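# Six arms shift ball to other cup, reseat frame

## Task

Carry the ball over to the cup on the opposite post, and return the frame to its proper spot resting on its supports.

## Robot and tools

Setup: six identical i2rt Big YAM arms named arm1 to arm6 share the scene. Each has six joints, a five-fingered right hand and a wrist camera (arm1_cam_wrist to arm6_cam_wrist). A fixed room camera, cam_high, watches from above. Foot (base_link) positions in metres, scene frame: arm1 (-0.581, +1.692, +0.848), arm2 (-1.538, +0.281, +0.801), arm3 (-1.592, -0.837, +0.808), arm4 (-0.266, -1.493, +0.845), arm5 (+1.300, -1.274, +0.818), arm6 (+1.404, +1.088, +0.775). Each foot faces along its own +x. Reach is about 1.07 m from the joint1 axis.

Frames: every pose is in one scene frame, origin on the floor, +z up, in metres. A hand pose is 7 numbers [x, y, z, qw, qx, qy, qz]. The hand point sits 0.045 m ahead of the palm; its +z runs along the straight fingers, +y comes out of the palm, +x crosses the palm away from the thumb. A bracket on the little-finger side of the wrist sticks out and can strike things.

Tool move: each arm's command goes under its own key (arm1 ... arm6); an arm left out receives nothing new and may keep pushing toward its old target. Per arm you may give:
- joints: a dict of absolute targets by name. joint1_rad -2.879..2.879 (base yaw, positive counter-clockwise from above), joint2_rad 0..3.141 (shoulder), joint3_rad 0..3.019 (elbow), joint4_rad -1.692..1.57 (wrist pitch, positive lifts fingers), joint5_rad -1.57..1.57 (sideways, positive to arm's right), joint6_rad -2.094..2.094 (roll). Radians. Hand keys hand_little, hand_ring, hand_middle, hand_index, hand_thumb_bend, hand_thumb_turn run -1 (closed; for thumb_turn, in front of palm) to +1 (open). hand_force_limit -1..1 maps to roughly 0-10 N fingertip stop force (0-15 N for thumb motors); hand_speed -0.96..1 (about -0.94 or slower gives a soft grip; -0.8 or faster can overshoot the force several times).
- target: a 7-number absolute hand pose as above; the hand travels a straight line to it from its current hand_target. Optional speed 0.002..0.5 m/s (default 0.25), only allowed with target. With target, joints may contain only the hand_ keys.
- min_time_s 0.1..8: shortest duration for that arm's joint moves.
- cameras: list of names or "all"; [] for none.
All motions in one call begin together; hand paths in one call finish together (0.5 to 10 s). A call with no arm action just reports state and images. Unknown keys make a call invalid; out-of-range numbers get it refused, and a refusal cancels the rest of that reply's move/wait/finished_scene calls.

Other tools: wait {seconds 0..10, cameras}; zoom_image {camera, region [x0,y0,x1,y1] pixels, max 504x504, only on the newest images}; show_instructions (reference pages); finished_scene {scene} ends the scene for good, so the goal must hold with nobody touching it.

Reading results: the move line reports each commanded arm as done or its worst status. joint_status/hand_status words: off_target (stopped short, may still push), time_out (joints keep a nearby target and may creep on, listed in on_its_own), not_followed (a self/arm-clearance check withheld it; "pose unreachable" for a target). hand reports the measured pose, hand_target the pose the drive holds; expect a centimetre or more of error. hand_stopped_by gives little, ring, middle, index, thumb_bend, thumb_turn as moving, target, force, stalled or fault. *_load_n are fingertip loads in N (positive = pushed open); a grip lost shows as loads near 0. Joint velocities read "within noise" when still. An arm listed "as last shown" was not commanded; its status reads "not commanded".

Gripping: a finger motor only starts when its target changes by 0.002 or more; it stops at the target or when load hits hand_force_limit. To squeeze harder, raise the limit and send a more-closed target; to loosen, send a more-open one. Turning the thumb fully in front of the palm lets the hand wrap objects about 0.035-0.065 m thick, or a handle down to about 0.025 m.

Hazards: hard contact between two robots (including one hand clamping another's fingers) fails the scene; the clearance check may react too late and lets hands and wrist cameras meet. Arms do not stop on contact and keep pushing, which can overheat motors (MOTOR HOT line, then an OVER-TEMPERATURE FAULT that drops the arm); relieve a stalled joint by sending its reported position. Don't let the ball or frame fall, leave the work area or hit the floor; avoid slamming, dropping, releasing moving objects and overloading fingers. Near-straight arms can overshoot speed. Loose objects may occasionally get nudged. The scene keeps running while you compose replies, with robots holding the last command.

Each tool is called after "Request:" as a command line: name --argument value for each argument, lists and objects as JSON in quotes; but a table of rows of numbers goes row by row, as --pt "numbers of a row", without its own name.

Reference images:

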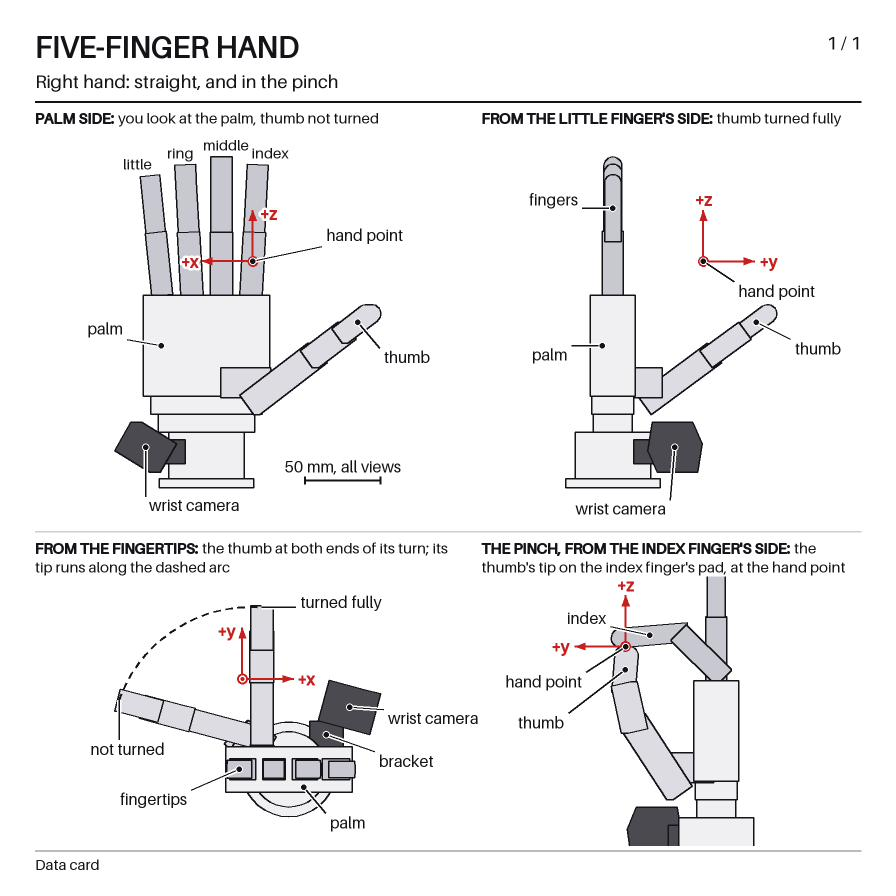

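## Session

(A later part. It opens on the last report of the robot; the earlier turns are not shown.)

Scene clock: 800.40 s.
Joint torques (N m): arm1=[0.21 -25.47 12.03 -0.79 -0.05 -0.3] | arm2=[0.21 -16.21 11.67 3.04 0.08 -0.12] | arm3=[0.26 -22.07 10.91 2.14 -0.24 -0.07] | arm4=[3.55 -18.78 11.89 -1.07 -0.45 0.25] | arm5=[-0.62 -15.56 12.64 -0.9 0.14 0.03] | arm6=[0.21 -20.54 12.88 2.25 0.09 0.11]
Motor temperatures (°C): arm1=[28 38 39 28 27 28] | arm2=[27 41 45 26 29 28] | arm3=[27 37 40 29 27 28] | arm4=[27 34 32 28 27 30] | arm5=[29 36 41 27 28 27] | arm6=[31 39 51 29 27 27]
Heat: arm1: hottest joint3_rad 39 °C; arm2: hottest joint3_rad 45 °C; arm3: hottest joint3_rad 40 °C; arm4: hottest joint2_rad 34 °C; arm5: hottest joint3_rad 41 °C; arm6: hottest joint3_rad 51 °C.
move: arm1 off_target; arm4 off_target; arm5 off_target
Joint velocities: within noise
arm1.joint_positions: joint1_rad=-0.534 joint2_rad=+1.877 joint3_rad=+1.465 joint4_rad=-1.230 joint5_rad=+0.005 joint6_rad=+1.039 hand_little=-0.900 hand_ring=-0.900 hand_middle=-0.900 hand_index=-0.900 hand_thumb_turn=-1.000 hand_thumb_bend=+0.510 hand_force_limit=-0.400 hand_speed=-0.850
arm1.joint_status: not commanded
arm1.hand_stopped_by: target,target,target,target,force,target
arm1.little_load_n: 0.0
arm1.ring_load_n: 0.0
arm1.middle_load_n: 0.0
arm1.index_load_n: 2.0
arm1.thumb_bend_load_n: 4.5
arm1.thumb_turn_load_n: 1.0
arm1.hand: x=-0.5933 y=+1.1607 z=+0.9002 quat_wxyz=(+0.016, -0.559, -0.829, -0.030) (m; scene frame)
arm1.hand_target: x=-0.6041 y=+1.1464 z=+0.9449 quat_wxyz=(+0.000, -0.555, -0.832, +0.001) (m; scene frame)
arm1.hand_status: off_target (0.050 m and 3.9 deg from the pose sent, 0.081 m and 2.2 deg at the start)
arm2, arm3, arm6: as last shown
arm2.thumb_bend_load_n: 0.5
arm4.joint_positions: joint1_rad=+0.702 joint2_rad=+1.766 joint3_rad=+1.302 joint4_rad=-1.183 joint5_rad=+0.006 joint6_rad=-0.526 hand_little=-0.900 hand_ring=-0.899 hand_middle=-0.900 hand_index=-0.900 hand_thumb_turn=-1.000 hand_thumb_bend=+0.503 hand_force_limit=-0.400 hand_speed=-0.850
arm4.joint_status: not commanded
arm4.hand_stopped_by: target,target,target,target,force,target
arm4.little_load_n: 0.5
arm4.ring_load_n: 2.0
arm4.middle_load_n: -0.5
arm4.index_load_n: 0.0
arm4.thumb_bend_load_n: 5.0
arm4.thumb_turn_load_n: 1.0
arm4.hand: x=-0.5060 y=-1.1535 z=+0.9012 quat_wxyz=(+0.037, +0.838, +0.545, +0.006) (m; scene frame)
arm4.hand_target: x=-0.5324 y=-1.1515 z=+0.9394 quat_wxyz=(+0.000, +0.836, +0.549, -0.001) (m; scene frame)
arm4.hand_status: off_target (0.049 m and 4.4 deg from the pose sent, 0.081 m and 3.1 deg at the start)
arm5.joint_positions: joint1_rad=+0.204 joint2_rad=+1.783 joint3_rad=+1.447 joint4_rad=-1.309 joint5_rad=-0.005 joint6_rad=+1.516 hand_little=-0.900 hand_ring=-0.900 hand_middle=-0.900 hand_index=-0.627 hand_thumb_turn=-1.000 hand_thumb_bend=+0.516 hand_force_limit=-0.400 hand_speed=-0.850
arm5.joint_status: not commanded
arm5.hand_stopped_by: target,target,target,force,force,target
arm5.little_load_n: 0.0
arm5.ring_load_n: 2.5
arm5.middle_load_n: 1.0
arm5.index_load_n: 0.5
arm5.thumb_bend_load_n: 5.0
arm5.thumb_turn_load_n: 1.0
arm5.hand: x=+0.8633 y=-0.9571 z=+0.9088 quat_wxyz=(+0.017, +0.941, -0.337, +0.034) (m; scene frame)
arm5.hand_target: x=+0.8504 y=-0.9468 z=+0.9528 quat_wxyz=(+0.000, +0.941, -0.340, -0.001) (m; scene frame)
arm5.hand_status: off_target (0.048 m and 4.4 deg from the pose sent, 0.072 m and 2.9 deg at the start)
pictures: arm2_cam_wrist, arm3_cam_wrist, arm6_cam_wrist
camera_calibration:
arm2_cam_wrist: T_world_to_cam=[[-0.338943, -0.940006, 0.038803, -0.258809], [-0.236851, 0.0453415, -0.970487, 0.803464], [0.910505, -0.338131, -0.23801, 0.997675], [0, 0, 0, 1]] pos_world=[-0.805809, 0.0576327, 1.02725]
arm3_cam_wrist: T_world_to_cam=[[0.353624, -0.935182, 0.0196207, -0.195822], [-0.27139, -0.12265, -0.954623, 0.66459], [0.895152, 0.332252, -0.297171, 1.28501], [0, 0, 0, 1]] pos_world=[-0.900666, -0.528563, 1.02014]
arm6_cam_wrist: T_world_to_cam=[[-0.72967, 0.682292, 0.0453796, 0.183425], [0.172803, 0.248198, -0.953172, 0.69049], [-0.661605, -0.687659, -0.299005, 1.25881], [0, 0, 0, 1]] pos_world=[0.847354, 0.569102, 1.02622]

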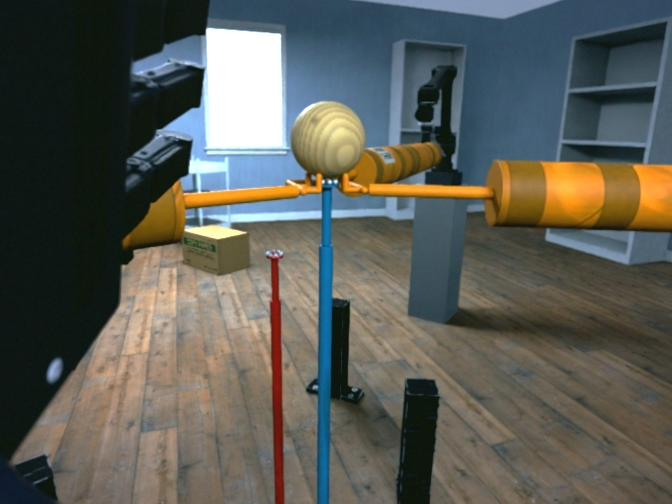

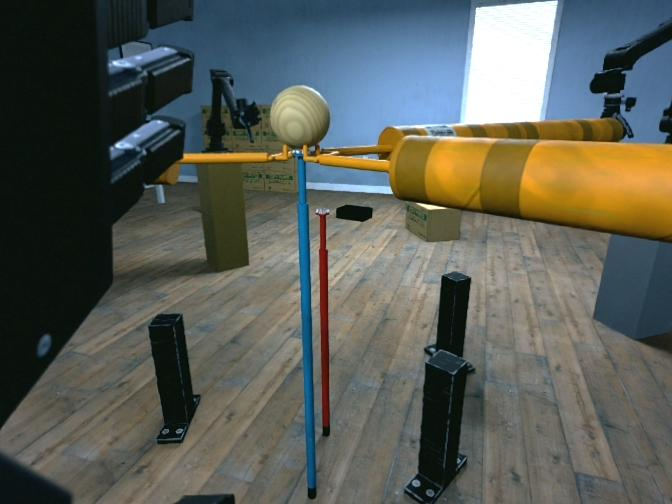

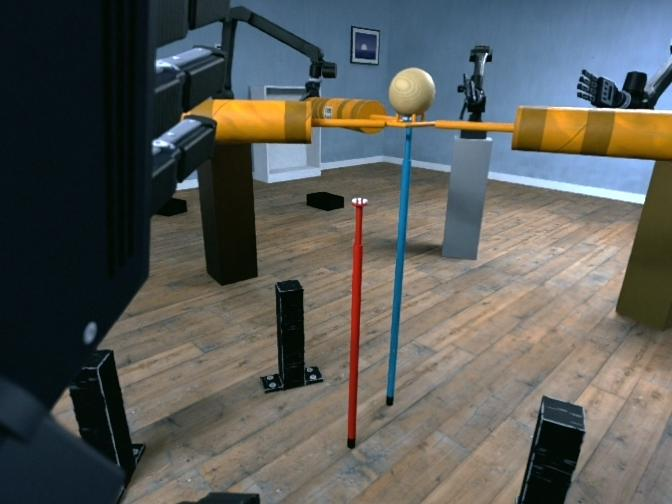

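Request:
move --arm1 '{"target": [-0.6045, 1.1446, 0.9838, 0, 0.5548, 0.832, 0], "speed": 0.04}' --arm5 '{"target": [0.849, -0.9453, 0.993, 0, 0.9406, -0.3396, 0], "speed": 0.04}' --arm4 '{"target": [-0.5344, -1.1498, 0.9754, 0, 0.8363, 0.5483, 0], "speed": 0.04}' --cameras '["arm2_cam_wrist", "arm3_cam_wrist", "arm6_cam_wrist"]'

Request:
zoom_image --camera "arm2_cam_wrist" --region '[240, 80, 400, 240]'

Request:
zoom_image --camera "arm3_cam_wrist" --region '[240, 60, 400, 220]'

Scene clock: 823.33 s.
Joint torques (N m): arm1=[0.15 -25.88 12.82 -0.64 -0.06 -0.3] | arm2=[0.09 -16.03 11.63 2.92 0.07 -0.1] | arm3=[1.32 -22.3 10.84 1.88 -0.24 -0.13] | arm4=[3.37 -18.49 12.51 -1.11 -0.44 0.22] | arm5=[-0.62 -15.74 13.22 -0.76 0.13 0.02] | arm6=[-0.26 -20.84 12.96 2.28 0.05 0.05]
Motor temperatures (°C): arm1=[28 39 43 28 27 28] | arm2=[27 41 45 26 29 28] | arm3=[27 38 40 29 27 28] | arm4=[27 34 35 28 27 30] | arm5=[29 35 43 27 28 27] | arm6=[31 39 52 29 27 27]
Heat: arm1: hottest joint3_rad 43 °C; arm2: hottest joint3_rad 45 °C; arm3: hottest joint3_rad 40 °C; arm4: hottest joint3_rad 35 °C; arm5: hottest joint3_rad 43 °C; arm6: hottest joint3_rad 52 °C.
move: arm1 off_target; arm4 off_target; arm5 off_target
Joint velocities: within noise
arm1.joint_positions: joint1_rad=-0.535 joint2_rad=+1.855 joint3_rad=+1.521 joint4_rad=-1.326 joint5_rad=+0.006 joint6_rad=+1.038 hand_little=-0.900 hand_ring=-0.900 hand_middle=-0.900 hand_index=-0.900 hand_thumb_turn=-1.000 hand_thumb_bend=+0.510 hand_force_limit=-0.400 hand_speed=-0.850
arm1.joint_status: not commanded
arm1.hand_stopped_by: target,target,target,target,force,target
arm1.little_load_n: 0.0
arm1.ring_load_n: 0.0
arm1.middle_load_n: 0.0
arm1.index_load_n: 2.0
arm1.thumb_bend_load_n: 4.5
arm1.thumb_turn_load_n: 1.0
arm1.hand: x=-0.5941 y=+1.1620 z=+0.9327 quat_wxyz=(+0.020, -0.559, -0.828, -0.037) (m; scene frame)
arm1.hand_target: x=-0.6040 y=+1.1472 z=+0.9828 quat_wxyz=(+0.001, -0.555, -0.832, +0.001) (m; scene frame)
arm1.hand_status: off_target (0.055 m and 4.9 deg from the pose sent, 0.086 m and 3.9 deg at the start)
arm2, arm3, arm6: as last shown
arm2.thumb_bend_load_n: 0.0
arm3.middle_load_n: 0.0
arm4.joint_positions: joint1_rad=+0.703 joint2_rad=+1.737 joint3_rad=+1.357 joint4_rad=-1.272 joint5_rad=+0.006 joint6_rad=-0.526 hand_little=-0.900 hand_ring=-0.899 hand_middle=-0.900 hand_index=-0.900 hand_thumb_turn=-1.000 hand_thumb_bend=+0.503 hand_force_limit=-0.400 hand_speed=-0.850
arm4.joint_status: not commanded
arm4.hand_stopped_by: target,target,target,target,force,target
arm4.little_load_n: 0.5
arm4.ring_load_n: 1.5
arm4.middle_load_n: -1.0
arm4.index_load_n: 0.0
arm4.thumb_bend_load_n: 5.0
arm4.thumb_turn_load_n: 1.5
arm4.hand: x=-0.5072 y=-1.1524 z=+0.9346 quat_wxyz=(+0.039, +0.838, +0.545, +0.006) (m; scene frame)
arm4.hand_target: x=-0.5323 y=-1.1515 z=+0.9744 quat_wxyz=(+0.000, +0.836, +0.549, -0.001) (m; scene frame)
arm4.hand_status: off_target (0.049 m and 4.6 deg from the pose sent, 0.080 m and 4.3 deg at the start)
arm5.joint_positions: joint1_rad=+0.204 joint2_rad=+1.765 joint3_rad=+1.521 joint4_rad=-1.413 joint5_rad=-0.005 joint6_rad=+1.517 hand_little=-0.900 hand_ring=-0.900 hand_middle=-0.900 hand_index=-0.627 hand_thumb_turn=-1.000 hand_thumb_bend=+0.516 hand_force_limit=-0.400 hand_speed=-0.850
arm5.joint_status: not commanded
arm5.hand_stopped_by: target,target,target,force,force,target
arm5.little_load_n: 0.0
arm5.ring_load_n: 2.5
arm5.middle_load_n: 0.5
arm5.index_load_n: 0.0
arm5.thumb_bend_load_n: 5.0
arm5.thumb_turn_load_n: 1.0
arm5.hand: x=+0.8628 y=-0.9566 z=+0.9455 quat_wxyz=(+0.019, +0.940, -0.337, +0.039) (m; scene frame)
arm5.hand_target: x=+0.8508 y=-0.9471 z=+0.9927 quat_wxyz=(+0.000, +0.941, -0.340, -0.001) (m; scene frame)
arm5.hand_status: off_target (0.051 m and 5.0 deg from the pose sent, 0.086 m and 4.4 deg at the start)
pictures: arm2_cam_wrist, arm3_cam_wrist, arm6_cam_wrist
camera_calibration:
arm2_cam_wrist: T_world_to_cam=[[-0.338943, -0.940006, 0.038803, -0.258809], [-0.236851, 0.0453415, -0.970487, 0.803464], [0.910505, -0.338131, -0.23801, 0.997675], [0, 0, 0, 1]] pos_world=[-0.805809, 0.0576327, 1.02725]
arm3_cam_wrist: T_world_to_cam=[[0.353624, -0.935182, 0.0196207, -0.195822], [-0.27139, -0.12265, -0.954623, 0.66459], [0.895152, 0.332252, -0.297171, 1.28501], [0, 0, 0, 1]] pos_world=[-0.900666, -0.528563, 1.02014]
arm6_cam_wrist: T_world_to_cam=[[-0.72967, 0.682292, 0.0453796, 0.183425], [0.172803, 0.248198, -0.953172, 0.69049], [-0.661605, -0.687659, -0.299005, 1.25881], [0, 0, 0, 1]] pos_world=[0.847354, 0.569102, 1.02622]

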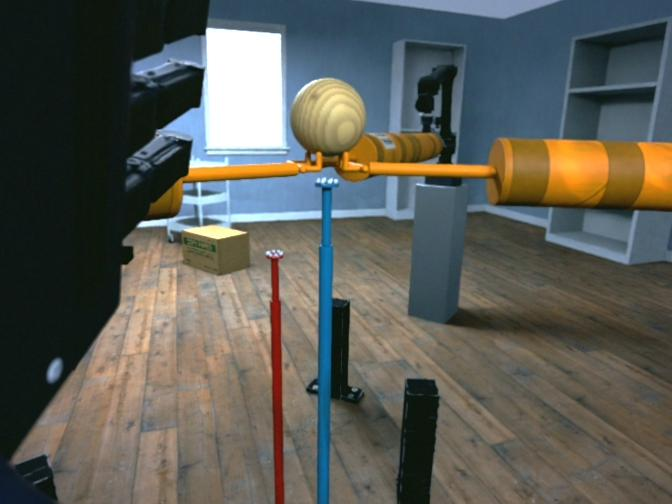

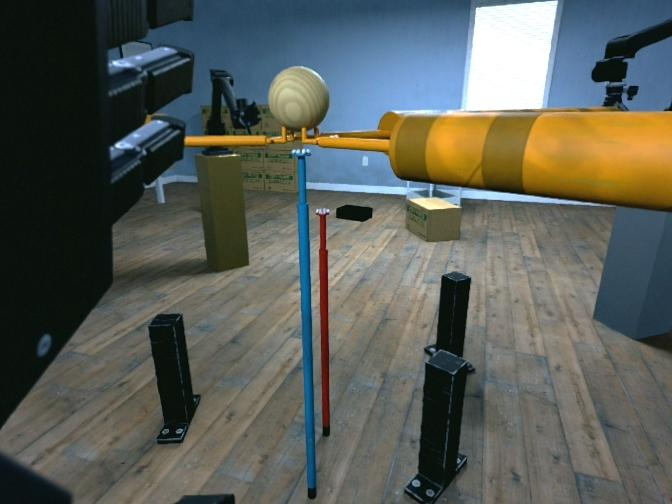

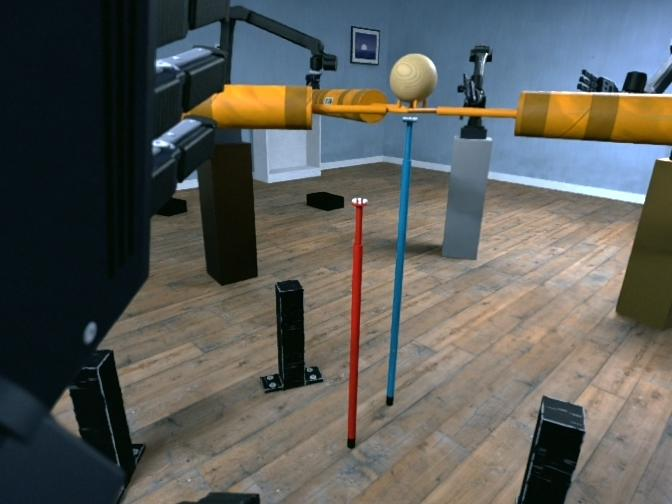

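Scaled by 3.150 from the camera's 672x504 image, which has a finer 960x720 frame.

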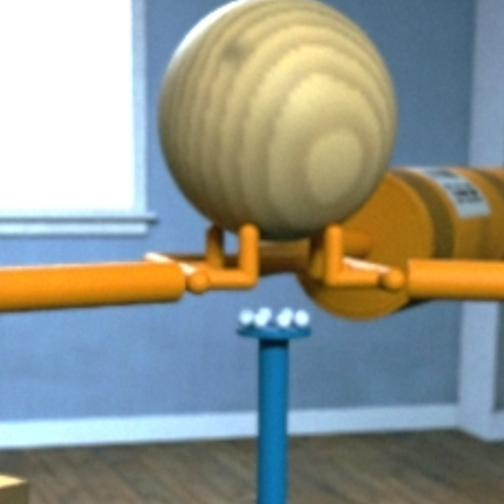

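Scaled by 3.150 from the camera's 672x504 image, which has a finer 960x720 frame.

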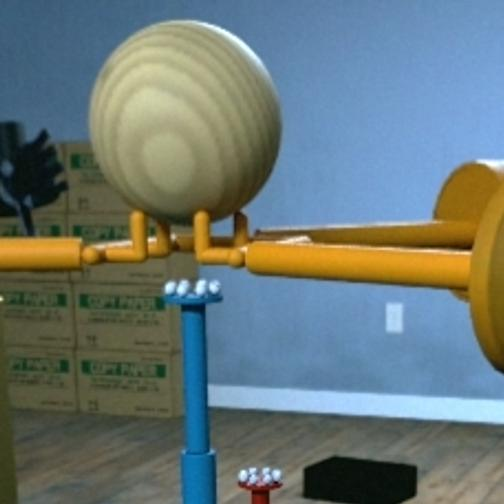

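Request:
wait --seconds 0.1 --cameras '["arm1_cam_wrist", "arm4_cam_wrist", "arm5_cam_wrist"]'

Scene clock: 834.53 s.
Joint torques (N m): arm1=[0.32 -26.17 12.79 -0.62 -0.07 -0.29] | arm2=[0.38 -16.09 11.62 2.91 0.08 -0.12] | arm3=[0.73 -22.59 10.82 2.11 -0.2 -0.12] | arm4=[3.6 -18.55 12.52 -1.11 -0.45 0.23] | arm5=[-0.62 -15.74 13.23 -0.76 0.13 0.02] | arm6=[0.62 -20.6 12.85 2.39 0.08 0.09]
Motor temperatures (°C): arm1=[28 39 45 28 27 28] | arm2=[27 41 45 26 29 28] | arm3=[27 38 40 29 27 28] | arm4=[27 34 35 28 27 30] | arm5=[29 35 43 27 28 27] | arm6=[31 39 52 29 27 27]
Heat: arm1: hottest joint3_rad 45 °C; arm2: hottest joint3_rad 45 °C; arm3: hottest joint3_rad 40 °C; arm4: hottest joint3_rad 35 °C; arm5: hottest joint3_rad 43 °C; arm6: hottest joint3_rad 52 °C.
Joint velocities: within noise
arm1.joint_positions: joint1_rad=-0.535 joint2_rad=+1.855 joint3_rad=+1.521 joint4_rad=-1.326 joint5_rad=+0.006 joint6_rad=+1.038 hand_little=-0.900 hand_ring=-0.900 hand_middle=-0.900 hand_index=-0.900 hand_thumb_turn=-1.000 hand_thumb_bend=+0.510 hand_force_limit=-0.400 hand_speed=-0.850
arm1.joint_status: not commanded
arm1.hand_stopped_by: target,target,target,target,force,target
arm1.little_load_n: 0.0
arm1.ring_load_n: 0.0
arm1.middle_load_n: 0.0
arm1.index_load_n: 2.0
arm1.thumb_bend_load_n: 5.0
arm1.thumb_turn_load_n: 1.0
arm1.hand: x=-0.5941 y=+1.1620 z=+0.9327 quat_wxyz=(+0.020, -0.559, -0.828, -0.037) (m; scene frame)
arm1.hand_target: x=-0.6040 y=+1.1472 z=+0.9828 quat_wxyz=(+0.001, -0.555, -0.832, +0.001) (m; scene frame)
arm1.hand_status: off_target (0.055 m and 4.9 deg from the pose sent, 0.086 m and 3.9 deg at the start)
arm2.joint_positions: joint1_rad=+0.032 joint2_rad=+2.181 joint3_rad=+1.555 joint4_rad=+0.883 joint5_rad=+0.104 joint6_rad=-1.367 hand_little=+1.000 hand_ring=+1.000 hand_middle=+1.000 hand_index=+1.000 hand_thumb_turn=+1.000 hand_thumb_bend=+1.000 hand_force_limit=+0.000 hand_speed=-0.800
arm2.joint_status: not commanded
arm2.hand_stopped_by: target,target,target,target,target,target
arm2.little_load_n: 0.0
arm2.ring_load_n: 0.0
arm2.middle_load_n: 0.0
arm2.index_load_n: 0.0
arm2.thumb_bend_load_n: 0.0
arm2.thumb_turn_load_n: 0.0
arm2.hand: x=-0.7046 y=+0.0193 z=+0.9954 quat_wxyz=(+0.034, +0.591, -0.173, +0.787) (m; scene frame)
arm2.hand_target: x=-0.6923 y=+0.0256 z=+1.0199 quat_wxyz=(+0.033, +0.570, -0.164, +0.804) (m; scene frame)
arm2.hand_status: not commanded
arm3.joint_positions: joint1_rad=-0.020 joint2_rad=+2.209 joint3_rad=+1.539 joint4_rad=+0.904 joint5_rad=+0.130 joint6_rad=-1.359 hand_little=+1.000 hand_ring=+1.000 hand_middle=+1.000 hand_index=+1.000 hand_thumb_turn=+1.000 hand_thumb_bend=+1.000 hand_force_limit=+0.000 hand_speed=-0.800
arm3.joint_status: not commanded
arm3.hand_stopped_by: target,target,target,target,target,target
arm3.little_load_n: 0.0
arm3.ring_load_n: 0.0
arm3.middle_load_n: 0.0
arm3.index_load_n: 0.0
arm3.thumb_bend_load_n: 0.0
arm3.thumb_turn_load_n: 0.0
arm3.hand: x=-0.7978 y=-0.4899 z=+0.9874 quat_wxyz=(-0.237, +0.617, +0.037, +0.749) (m; scene frame)
arm3.hand_target: x=-0.7923 y=-0.4809 z=+1.0200 quat_wxyz=(-0.243, +0.592, +0.040, +0.768) (m; scene frame)
arm3.hand_status: not commanded
arm4.joint_positions: joint1_rad=+0.703 joint2_rad=+1.737 joint3_rad=+1.357 joint4_rad=-1.272 joint5_rad=+0.006 joint6_rad=-0.526 hand_little=-0.900 hand_ring=-0.899 hand_middle=-0.900 hand_index=-0.900 hand_thumb_turn=-1.000 hand_thumb_bend=+0.503 hand_force_limit=-0.400 hand_speed=-0.850
arm4.joint_status: not commanded
arm4.hand_stopped_by: target,target,target,target,force,target
arm4.little_load_n: 0.5
arm4.ring_load_n: 1.5
arm4.middle_load_n: -0.5
arm4.index_load_n: 0.0
arm4.thumb_bend_load_n: 5.0
arm4.thumb_turn_load_n: 1.5
arm4.hand: x=-0.5072 y=-1.1524 z=+0.9346 quat_wxyz=(+0.039, +0.838, +0.545, +0.006) (m; scene frame)
arm4.hand_target: x=-0.5323 y=-1.1515 z=+0.9744 quat_wxyz=(+0.000, +0.836, +0.549, -0.001) (m; scene frame)
arm4.hand_status: off_target (0.049 m and 4.6 deg from the pose sent, 0.080 m and 4.3 deg at the start)
arm5.joint_positions: joint1_rad=+0.204 joint2_rad=+1.765 joint3_rad=+1.521 joint4_rad=-1.413 joint5_rad=-0.005 joint6_rad=+1.517 hand_little=-0.900 hand_ring=-0.900 hand_middle=-0.900 hand_index=-0.627 hand_thumb_turn=-1.000 hand_thumb_bend=+0.516 hand_force_limit=-0.400 hand_speed=-0.850
arm5.joint_status: not commanded
arm5.hand_stopped_by: target,target,target,force,force,target
arm5.little_load_n: 0.5
arm5.ring_load_n: 2.5
arm5.middle_load_n: 0.5
arm5.index_load_n: 0.5
arm5.thumb_bend_load_n: 5.0
arm5.thumb_turn_load_n: 1.0
arm5.hand: x=+0.8628 y=-0.9566 z=+0.9455 quat_wxyz=(+0.019, +0.940, -0.337, +0.039) (m; scene frame)
arm5.hand_target: x=+0.8508 y=-0.9471 z=+0.9927 quat_wxyz=(+0.000, +0.941, -0.340, -0.001) (m; scene frame)
arm5.hand_status: off_target (0.051 m and 5.0 deg from the pose sent, 0.086 m and 4.4 deg at the start)
arm6.joint_positions: joint1_rad=-0.126 joint2_rad=+2.120 joint3_rad=+1.534 joint4_rad=+0.831 joint5_rad=+0.040 joint6_rad=-1.356 hand_little=+1.000 hand_ring=+1.000 hand_middle=+1.000 hand_index=+1.000 hand_thumb_turn=+1.000 hand_thumb_bend=+1.000 hand_force_limit=+0.000 hand_speed=-0.800
arm6.joint_status: not commanded
arm6.hand_stopped_by: target,target,target,target,target,target
arm6.little_load_n: 0.0
arm6.ring_load_n: 0.0
arm6.middle_load_n: 0.0
arm6.index_load_n: 0.0
arm6.thumb_bend_load_n: 0.0
arm6.thumb_turn_load_n: 0.0
arm6.hand: x=+0.7678 y=+0.4955 z=+0.9948 quat_wxyz=(+0.688, +0.169, -0.596, +0.378) (m; scene frame)
arm6.hand_target: x=+0.7542 y=+0.4990 z=+1.0300 quat_wxyz=(+0.707, +0.153, -0.573, +0.385) (m; scene frame)
arm6.hand_status: not commanded
wait: 0.10 s; at rest from the start
pictures: arm1_cam_wrist, arm4_cam_wrist, arm5_cam_wrist
camera_calibration:
arm1_cam_wrist: T_world_to_cam=[[0.808479, 0.583564, 0.0762496, -0.268861], [0.48371, -0.732692, 0.478735, 0.686226], [0.33524, -0.350165, -0.874642, 1.53595], [0, 0, 0, 1]] pos_world=[-0.629478, 1.19753, 1.03539]
arm4_cam_wrist: T_world_to_cam=[[0.986532, -0.162884, 0.0149755, 0.303487], [-0.140911, -0.799802, 0.58349, -1.54224], [-0.0830638, -0.577742, -0.811982, 0.166167], [0, 0, 0, 1]] pos_world=[-0.502915, -1.08805, 1.03026]
arm5_cam_wrist: T_world_to_cam=[[-0.395915, -0.917951, -0.0248463, -0.505677], [-0.829098, 0.345699, 0.439419, 0.630057], [-0.394775, 0.194573, -0.897939, 1.49216], [0, 0, 0, 1]] pos_world=[0.911243, -0.972332, 1.05045]

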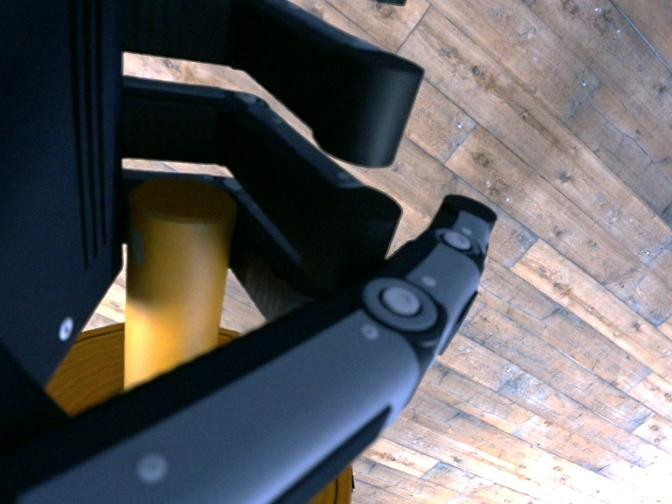

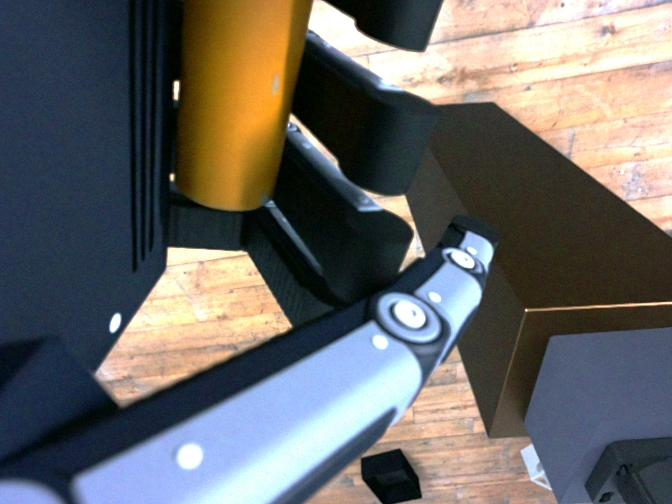

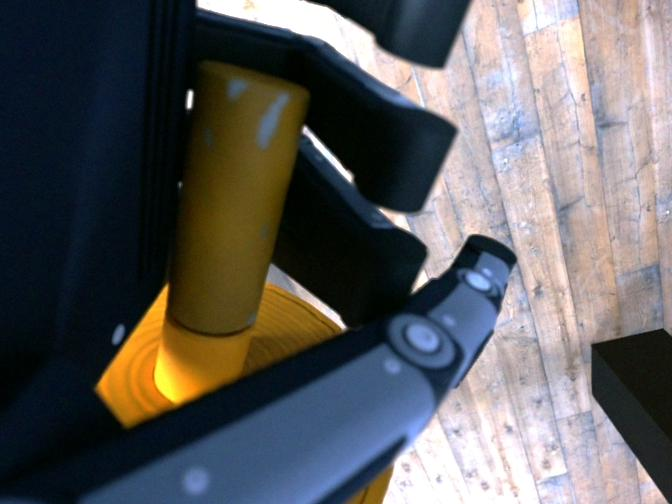

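Request:
move --arm1 '{"target": [-0.597, 1.124, 0.985, 0, 0.5548, 0.832, 0], "speed": 0.03}' --cameras '["arm1_cam_wrist", "arm2_cam_wrist"]'

Scene clock: 847.47 s.
Joint torques (N m): arm1=[1.67 -23.77 14.42 0.08 -0.24 -0.1] | arm2=[0.03 -16.09 11.63 2.99 0.08 -0.14] | arm3=[0.62 -22.36 10.84 2.13 -0.22 -0.15] | arm4=[3.08 -18.73 12.51 -0.43 -0.45 0.13] | arm5=[-0.91 -15.68 13.22 -0.65 0.13 0.02] | arm6=[0.15 -20.54 12.93 2.39 0.05 0.05]
Motor temperatures (°C): arm1=[28 39 46 28 27 28] | arm2=[27 41 45 26 29 28] | arm3=[27 38 40 29 27 28] | arm4=[27 34 35 28 27 30] | arm5=[29 35 43 27 28 27] | arm6=[31 39 52 29 27 27]
Heat: arm1: hottest joint3_rad 46 °C; arm2: hottest joint3_rad 45 °C; arm3: hottest joint3_rad 40 °C; arm4: hottest joint3_rad 35 °C; arm5: hottest joint3_rad 43 °C; arm6: hottest joint3_rad 52 °C.
move: arm1 off_target
Joint velocities: within noise
arm1.joint_positions: joint1_rad=-0.535 joint2_rad=+1.870 joint3_rad=+1.577 joint4_rad=-1.373 joint5_rad=+0.010 joint6_rad=+1.038 hand_little=-0.900 hand_ring=-0.900 hand_middle=-0.900 hand_index=-0.900 hand_thumb_turn=-1.000 hand_thumb_bend=+0.510 hand_force_limit=-0.400 hand_speed=-0.850
arm1.joint_status: not commanded
arm1.hand_stopped_by: target,target,target,target,force,target
arm1.little_load_n: 0.0
arm1.ring_load_n: 0.0
arm1.middle_load_n: 0.0
arm1.index_load_n: 2.5
arm1.thumb_bend_load_n: 4.5
arm1.thumb_turn_load_n: 1.0
arm1.hand: x=-0.5961 y=+1.1542 z=+0.9446 quat_wxyz=(+0.023, -0.559, -0.828, -0.040) (m; scene frame)
arm1.hand_target: x=-0.5967 y=+1.1273 z=+0.9855 quat_wxyz=(+0.000, -0.555, -0.832, +0.000) (m; scene frame)
arm1.hand_status: off_target (0.050 m and 5.3 deg from the pose sent, 0.065 m and 4.9 deg at the start)
arm2, arm3, arm4, arm5, arm6: as last shown
arm4.joint_positions: joint1_rad=+0.709 joint2_rad=+1.737 joint3_rad=+1.357 joint4_rad=-1.287 joint5_rad=+0.006 joint6_rad=-0.516 hand_little=-0.900 hand_ring=-0.900 hand_middle=-0.900 hand_index=-0.900 hand_thumb_turn=-1.000 hand_thumb_bend=+0.503 hand_force_limit=-0.400 hand_speed=-0.850
arm4.little_load_n: 0.0
arm4.ring_load_n: 0.0
arm4.middle_load_n: 0.0
arm4.hand: x=-0.5075 y=-1.1577 z=+0.9360 quat_wxyz=(+0.047, +0.838, +0.543, +0.007) (m; scene frame)
arm4.hand_target: x=-0.5323 y=-1.1514 z=+0.9744 quat_wxyz=(+0.000, +0.836, +0.549, -0.001) (m; scene frame)
arm5.joint_positions: joint1_rad=+0.207 joint2_rad=+1.765 joint3_rad=+1.521 joint4_rad=-1.417 joint5_rad=-0.005 joint6_rad=+1.517 hand_little=-0.900 hand_ring=-0.900 hand_middle=-0.900 hand_index=-0.627 hand_thumb_turn=-1.000 hand_thumb_bend=+0.516 hand_force_limit=-0.400 hand_speed=-0.850
arm5.little_load_n: 0.0
arm5.index_load_n: 0.0
arm5.thumb_bend_load_n: 5.5
arm5.hand: x=+0.8623 y=-0.9589 z=+0.9455 quat_wxyz=(+0.020, +0.941, -0.335, +0.041) (m; scene frame)
pictures: arm1_cam_wrist, arm2_cam_wrist
camera_calibration:
arm1_cam_wrist: T_world_to_cam=[[0.808483, 0.583202, 0.0789301, -0.265853], [0.485175, -0.736404, 0.471503, 0.687771], [0.333106, -0.342907, -0.878325, 1.53803], [0, 0, 0, 1]] pos_world=[-0.631077, 1.18892, 1.04759]
arm2_cam_wrist: T_world_to_cam=[[-0.338943, -0.940006, 0.038803, -0.258809], [-0.236851, 0.0453415, -0.970487, 0.803464], [0.910505, -0.338131, -0.23801, 0.997675], [0, 0, 0, 1]] pos_world=[-0.805809, 0.0576327, 1.02725]

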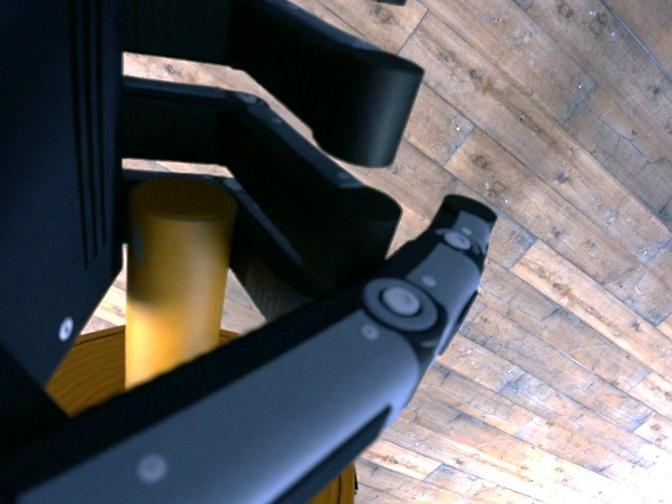

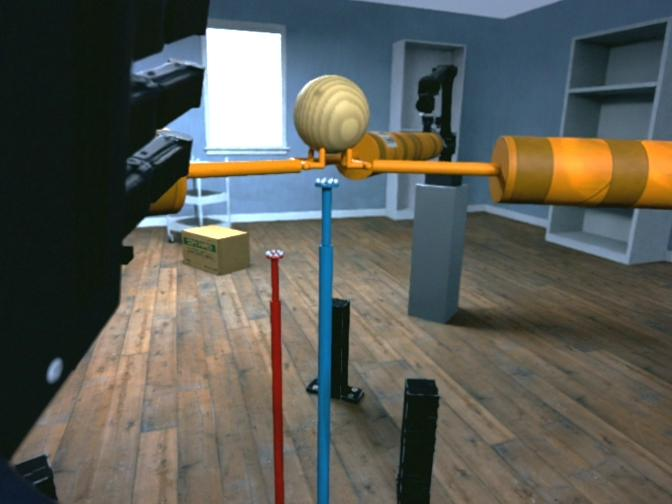

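Request:
move --arm1 '{"target": [-0.597, 1.112, 0.98, 0, 0.5548, 0.832, 0], "speed": 0.03}' --arm5 '{"target": [0.849, -0.9153, 0.993, 0, 0.9406, -0.3396, 0], "speed": 0.03}' --arm4 '{"target": [-0.5344, -1.1198, 0.9754, 0, 0.8363, 0.5483, 0], "speed": 0.03}' --cameras '["arm1_cam_wrist", "arm2_cam_wrist"]'

Scene clock: 882.70 s.
Joint torques (N m): arm1=[1.73 -23.82 16.27 0.7 -0.7 -0.05] | arm2=[-0.09 -16.03 11.52 2.95 0.08 -0.12] | arm3=[1.08 -22.18 10.82 2.02 -0.33 -0.15] | arm4=[0.15 -15.68 14.79 0.01 -0.29 -0.14] | arm5=[-4.19 -13.39 14.65 -0.14 0.28 -0.15] | arm6=[0.38 -20.37 12.98 2.24 0.09 0.11]
Motor temperatures (°C): arm1=[28 36 52 27 27 28] | arm2=[27 41 45 26 29 28] | arm3=[27 38 41 29 27 28] | arm4=[27 34 36 28 27 30] | arm5=[29 35 43 27 28 27] | arm6=[31 39 52 29 27 27]
Heat: arm1: hottest joint3_rad 52 °C; arm2: hottest joint3_rad 45 °C; arm3: hottest joint3_rad 41 °C; arm4: hottest joint3_rad 36 °C; arm5: hottest joint3_rad 43 °C; arm6: hottest joint3_rad 52 °C.
move: arm1 off_target; arm4 off_target; arm5 off_target
Joint velocities: within noise
arm1.joint_positions: joint1_rad=-0.537 joint2_rad=+1.897 joint3_rad=+1.582 joint4_rad=-1.397 joint5_rad=+0.023 joint6_rad=+1.034 hand_little=-0.900 hand_ring=-0.900 hand_middle=-0.900 hand_index=-0.900 hand_thumb_turn=-1.000 hand_thumb_bend=+0.510 hand_force_limit=-0.400 hand_speed=-0.850
arm1.joint_status: not commanded
arm1.hand_stopped_by: target,target,target,target,force,target
arm1.little_load_n: 0.0
arm1.ring_load_n: 0.0
arm1.middle_load_n: 0.0
arm1.index_load_n: 2.0
arm1.thumb_bend_load_n: 4.5
arm1.thumb_turn_load_n: 0.5
arm1.hand: x=-0.5983 y=+1.1605 z=+0.9327 quat_wxyz=(+0.039, -0.556, -0.828, -0.057) (m; scene frame)
arm1.hand_target: x=-0.5965 y=+1.1181 z=+0.9821 quat_wxyz=(+0.000, -0.554, -0.832, +0.000) (m; scene frame)
arm1.hand_status: off_target (0.068 m and 8.0 deg from the pose sent, 0.055 m and 5.3 deg at the start)
arm2, arm3, arm6: as last shown
arm2.ring_load_n: -0.5
arm3.index_load_n: -0.5
arm4.joint_positions: joint1_rad=+0.709 joint2_rad=+1.756 joint3_rad=+1.413 joint4_rad=-1.321 joint5_rad=+0.005 joint6_rad=-0.519 hand_little=-0.900 hand_ring=-0.900 hand_middle=-0.900 hand_index=-0.900 hand_thumb_turn=-1.000 hand_thumb_bend=+0.503 hand_force_limit=-0.400 hand_speed=-0.850
arm4.joint_status: not commanded
arm4.hand_stopped_by: target,target,target,target,force,target
arm4.little_load_n: 0.0
arm4.ring_load_n: 1.0
arm4.middle_load_n: 0.0
arm4.index_load_n: 0.0
arm4.thumb_bend_load_n: 5.0
arm4.thumb_turn_load_n: 1.5
arm4.hand: x=-0.5149 y=-1.1476 z=+0.9464 quat_wxyz=(+0.046, +0.837, +0.545, +0.006) (m; scene frame)
arm4.hand_target: x=-0.5326 y=-1.1221 z=+0.9761 quat_wxyz=(+0.000, +0.836, +0.548, +0.000) (m; scene frame)
arm4.hand_status: off_target (0.045 m and 5.3 deg from the pose sent, 0.061 m and 5.5 deg at the start)
arm5.joint_positions: joint1_rad=+0.206 joint2_rad=+1.782 joint3_rad=+1.578 joint4_rad=-1.452 joint5_rad=-0.005 joint6_rad=+1.497 hand_little=-0.900 hand_ring=-0.900 hand_middle=-0.900 hand_index=-0.627 hand_thumb_turn=-1.000 hand_thumb_bend=+0.516 hand_force_limit=-0.400 hand_speed=-0.850
arm5.joint_status: not commanded
arm5.hand_stopped_by: target,target,target,force,force,target
arm5.little_load_n: 0.0
arm5.ring_load_n: 3.0
arm5.middle_load_n: 0.5
arm5.index_load_n: 0.0
arm5.thumb_bend_load_n: 5.5
arm5.thumb_turn_load_n: 1.0
arm5.hand: x=+0.8556 y=-0.9525 z=+0.9574 quat_wxyz=(+0.019, +0.944, -0.327, +0.039) (m; scene frame)
arm5.hand_target: x=+0.8517 y=-0.9175 z=+0.9933 quat_wxyz=(-0.001, +0.940, -0.340, +0.000) (m; scene frame)
arm5.hand_status: off_target (0.052 m and 5.3 deg from the pose sent, 0.066 m and 5.2 deg at the start)
pictures: arm1_cam_wrist, arm2_cam_wrist
camera_calibration:
arm1_cam_wrist: T_world_to_cam=[[0.806756, 0.582071, 0.101676, -0.287689], [0.490573, -0.755723, 0.433844, 0.759879], [0.329367, -0.300127, -0.895233, 1.49437], [0, 0, 0, 1]] pos_world=[-0.632876, 1.19021, 1.03739]
arm2_cam_wrist: T_world_to_cam=[[-0.338943, -0.940006, 0.038803, -0.258809], [-0.236851, 0.0453415, -0.970487, 0.803464], [0.910505, -0.338131, -0.23801, 0.997675], [0, 0, 0, 1]] pos_world=[-0.805809, 0.0576327, 1.02725]

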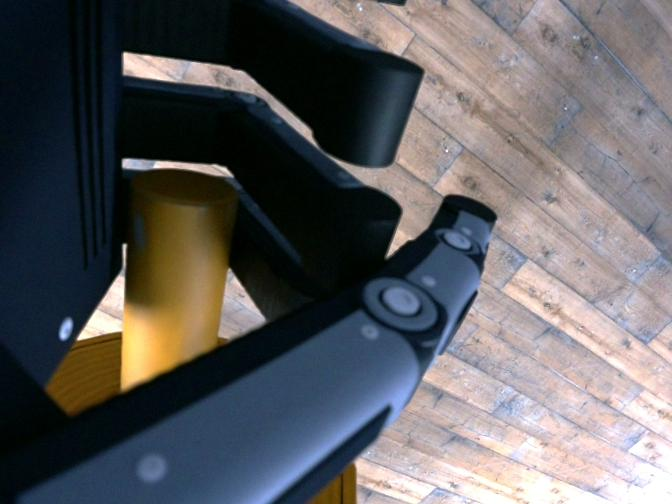

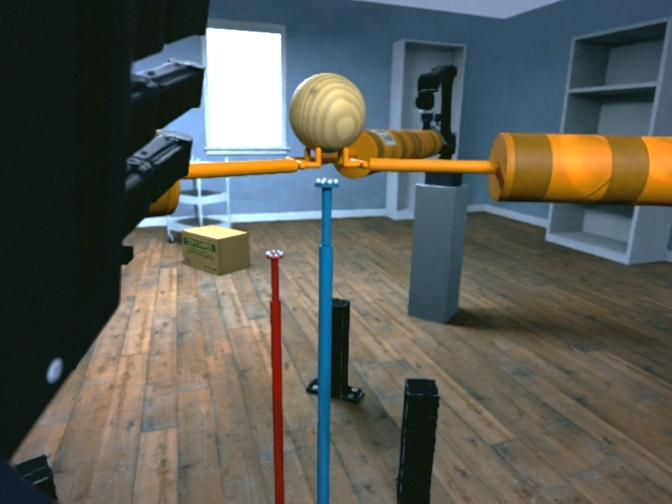

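Request:
move --arm1 '{"target": [-0.5, 1.125, 0.975, 0, 0.5548, 0.832, 0], "speed": 0.05}' --arm5 '{"target": [0.955, -0.913, 0.975, 0, 0.9406, -0.3396, 0], "speed": 0.05}' --arm4 '{"target": [-0.418, -1.117, 0.96, 0, 0.8363, 0.5483, 0], "speed": 0.05}' --cameras '["arm1_cam_wrist", "arm2_cam_wrist", "arm3_cam_wrist", "arm4_cam_wrist", "arm5_cam_wrist"]'

Scene clock: 916.70 s.
Joint torques (N m): arm1=[3.72 -26.87 10.39 2.02 -0.71 0.44] | arm2=[0.15 -16.09 11.63 2.96 0.09 -0.12] | arm3=[0.32 -22.71 10.92 1.99 -0.24 -0.17] | arm4=[-0.09 -17.32 11.17 1.94 0.05 -0.22] | arm5=[-2.9 -13.8 10.51 0.9 0.17 -0.1] | arm6=[0.67 -20.48 12.85 2.3 0.09 0.09]
Motor temperatures (°C): arm1=[28 39 54 27 28 28] | arm2=[27 41 46 26 29 28] | arm3=[27 38 41 29 27 28] | arm4=[27 34 37 28 27 30] | arm5=[29 36 44 27 28 27] | arm6=[31 39 52 29 27 27]
Heat: arm1: hottest joint3_rad 54 °C; arm2: hottest joint3_rad 46 °C; arm3: hottest joint3_rad 41 °C; arm4: hottest joint3_rad 37 °C; arm5: hottest joint3_rad 44 °C; arm6: hottest joint3_rad 52 °C.
move: arm1 off_target; arm4 off_target; arm5 off_target
Joint velocities: within noise
arm1.joint_positions: joint1_rad=-0.396 joint2_rad=+1.897 joint3_rad=+1.582 joint4_rad=-1.405 joint5_rad=+0.017 joint6_rad=+1.154 hand_little=-0.900 hand_ring=-0.900 hand_middle=-0.900 hand_index=-0.900 hand_thumb_turn=-1.000 hand_thumb_bend=+0.510 hand_force_limit=-0.400 hand_speed=-0.850
arm1.joint_status: not commanded
arm1.hand_stopped_by: target,target,target,target,force,target
arm1.little_load_n: 0.0
arm1.ring_load_n: 0.0
arm1.middle_load_n: 0.0
arm1.index_load_n: 2.0
arm1.thumb_bend_load_n: 4.5
arm1.thumb_turn_load_n: 0.5
arm1.hand: x=-0.5224 y=+1.1572 z=+0.9323 quat_wxyz=(+0.046, -0.548, -0.833, -0.057) (m; scene frame)
arm1.hand_target: x=-0.5002 y=+1.1290 z=+0.9769 quat_wxyz=(-0.002, -0.554, -0.833, -0.002) (m; scene frame)
arm1.hand_status: off_target (0.058 m and 8.4 deg from the pose sent, 0.113 m and 8.0 deg at the start)
arm2, arm3, arm6: as last shown
arm2.ring_load_n: 0.0
arm3.index_load_n: 0.0
arm4.joint_positions: joint1_rad=+0.515 joint2_rad=+1.667 joint3_rad=+1.246 joint4_rad=-1.291 joint5_rad=-0.001 joint6_rad=-0.710 hand_little=-0.900 hand_ring=-0.900 hand_middle=-0.900 hand_index=-0.900 hand_thumb_turn=-1.000 hand_thumb_bend=+0.503 hand_force_limit=-0.400 hand_speed=-0.850
arm4.joint_status: not commanded
arm4.hand_stopped_by: target,target,target,target,force,target
arm4.little_load_n: 0.0
arm4.ring_load_n: 0.0
arm4.middle_load_n: 0.0
arm4.index_load_n: 0.0
arm4.thumb_bend_load_n: 5.0
arm4.thumb_turn_load_n: 1.5
arm4.hand: x=-0.4100 y=-1.1500 z=+0.9342 quat_wxyz=(+0.069, +0.837, +0.542, -0.009) (m; scene frame)
arm4.hand_target: x=-0.4171 y=-1.1190 z=+0.9617 quat_wxyz=(+0.001, +0.836, +0.548, +0.001) (m; scene frame)
arm4.hand_status: off_target (0.043 m and 8.0 deg from the pose sent, 0.103 m and 5.3 deg at the start)
arm5.joint_positions: joint1_rad=+0.032 joint2_rad=+1.652 joint3_rad=+1.366 joint4_rad=-1.388 joint5_rad=-0.003 joint6_rad=+1.332 hand_little=-0.900 hand_ring=-0.900 hand_middle=-0.900 hand_index=-0.627 hand_thumb_turn=-1.000 hand_thumb_bend=+0.516 hand_force_limit=-0.400 hand_speed=-0.850
arm5.joint_status: not commanded
arm5.hand_stopped_by: target,target,target,force,force,target
arm5.little_load_n: 0.0
arm5.ring_load_n: 4.0
arm5.middle_load_n: 0.5
arm5.index_load_n: 0.0
arm5.thumb_bend_load_n: 5.0
arm5.thumb_turn_load_n: 1.0
arm5.hand: x=+0.9584 y=-0.9378 z=+0.9445 quat_wxyz=(+0.030, +0.942, -0.331, +0.043) (m; scene frame)
arm5.hand_target: x=+0.9560 y=-0.9143 z=+0.9756 quat_wxyz=(+0.000, +0.941, -0.340, +0.001) (m; scene frame)
arm5.hand_status: off_target (0.039 m and 6.1 deg from the pose sent, 0.108 m and 5.2 deg at the start)
pictures: arm1_cam_wrist, arm2_cam_wrist, arm3_cam_wrist, arm4_cam_wrist, arm5_cam_wrist
camera_calibration:
arm1_cam_wrist: T_world_to_cam=[[0.79548, 0.59824, 0.0965416, -0.366872], [0.511014, -0.747876, 0.423728, 0.731363], [0.325692, -0.287733, -0.90063, 1.45683], [0, 0, 0, 1]] pos_world=[-0.556376, 1.18562, 1.03758]
arm2_cam_wrist: T_world_to_cam=[[-0.338943, -0.940006, 0.038803, -0.258809], [-0.236851, 0.0453415, -0.970487, 0.803464], [0.910505, -0.338131, -0.23801, 0.997675], [0, 0, 0, 1]] pos_world=[-0.805809, 0.0576327, 1.02725]
arm3_cam_wrist: T_world_to_cam=[[0.353624, -0.935182, 0.0196207, -0.195822], [-0.27139, -0.12265, -0.954623, 0.66459], [0.895152, 0.332252, -0.297171, 1.28501], [0, 0, 0, 1]] pos_world=[-0.900666, -0.528563, 1.02014]
arm4_cam_wrist: T_world_to_cam=[[0.985528, -0.166254, 0.0330729, 0.186842], [-0.149303, -0.75897, 0.633777, -1.52986], [-0.0802667, -0.629543, -0.772808, 0.0802398], [0, 0, 0, 1]] pos_world=[-0.40611, -1.07954, 1.02542]
arm5_cam_wrist: T_world_to_cam=[[-0.384994, -0.922913, -0.00334748, -0.485911], [-0.833006, 0.345923, 0.431786, 0.714466], [-0.397343, 0.169023, -0.90197, 1.50766], [0, 0, 0, 1]] pos_world=[1.00714, -0.950433, 1.04974]

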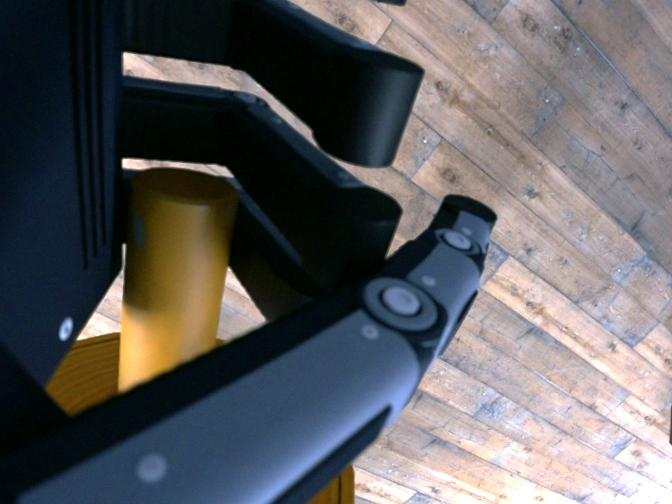

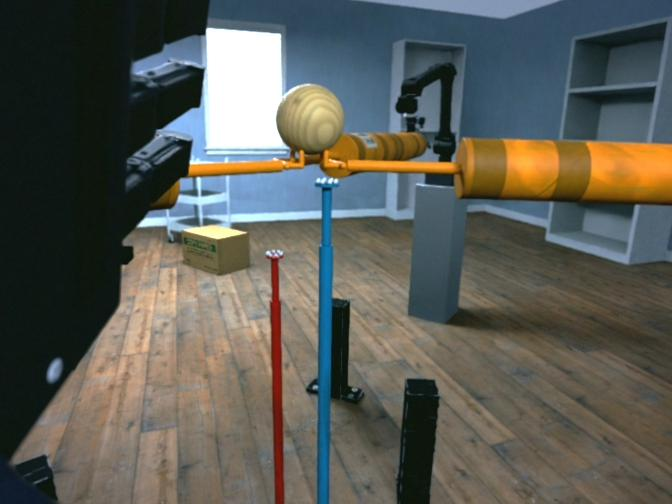

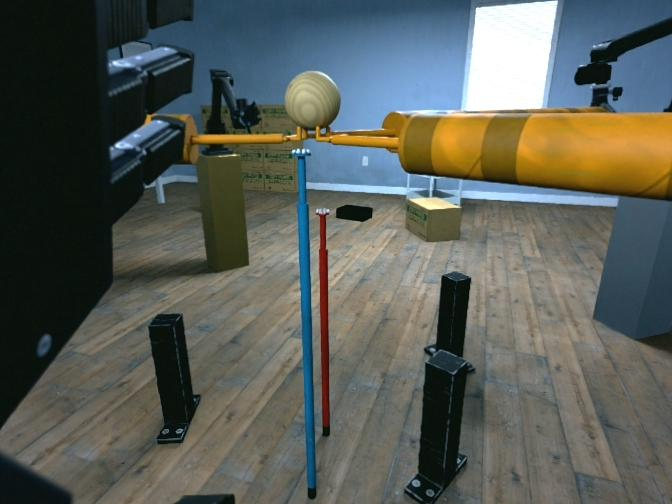

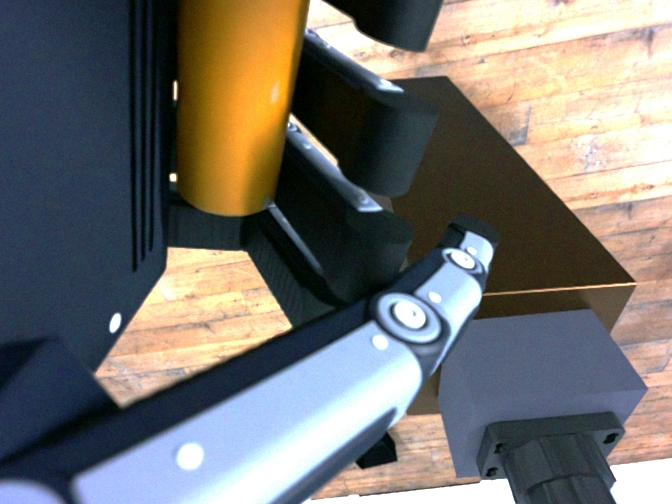

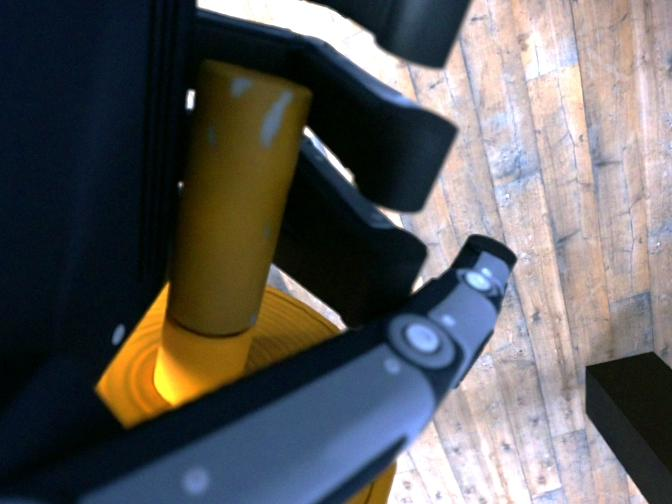

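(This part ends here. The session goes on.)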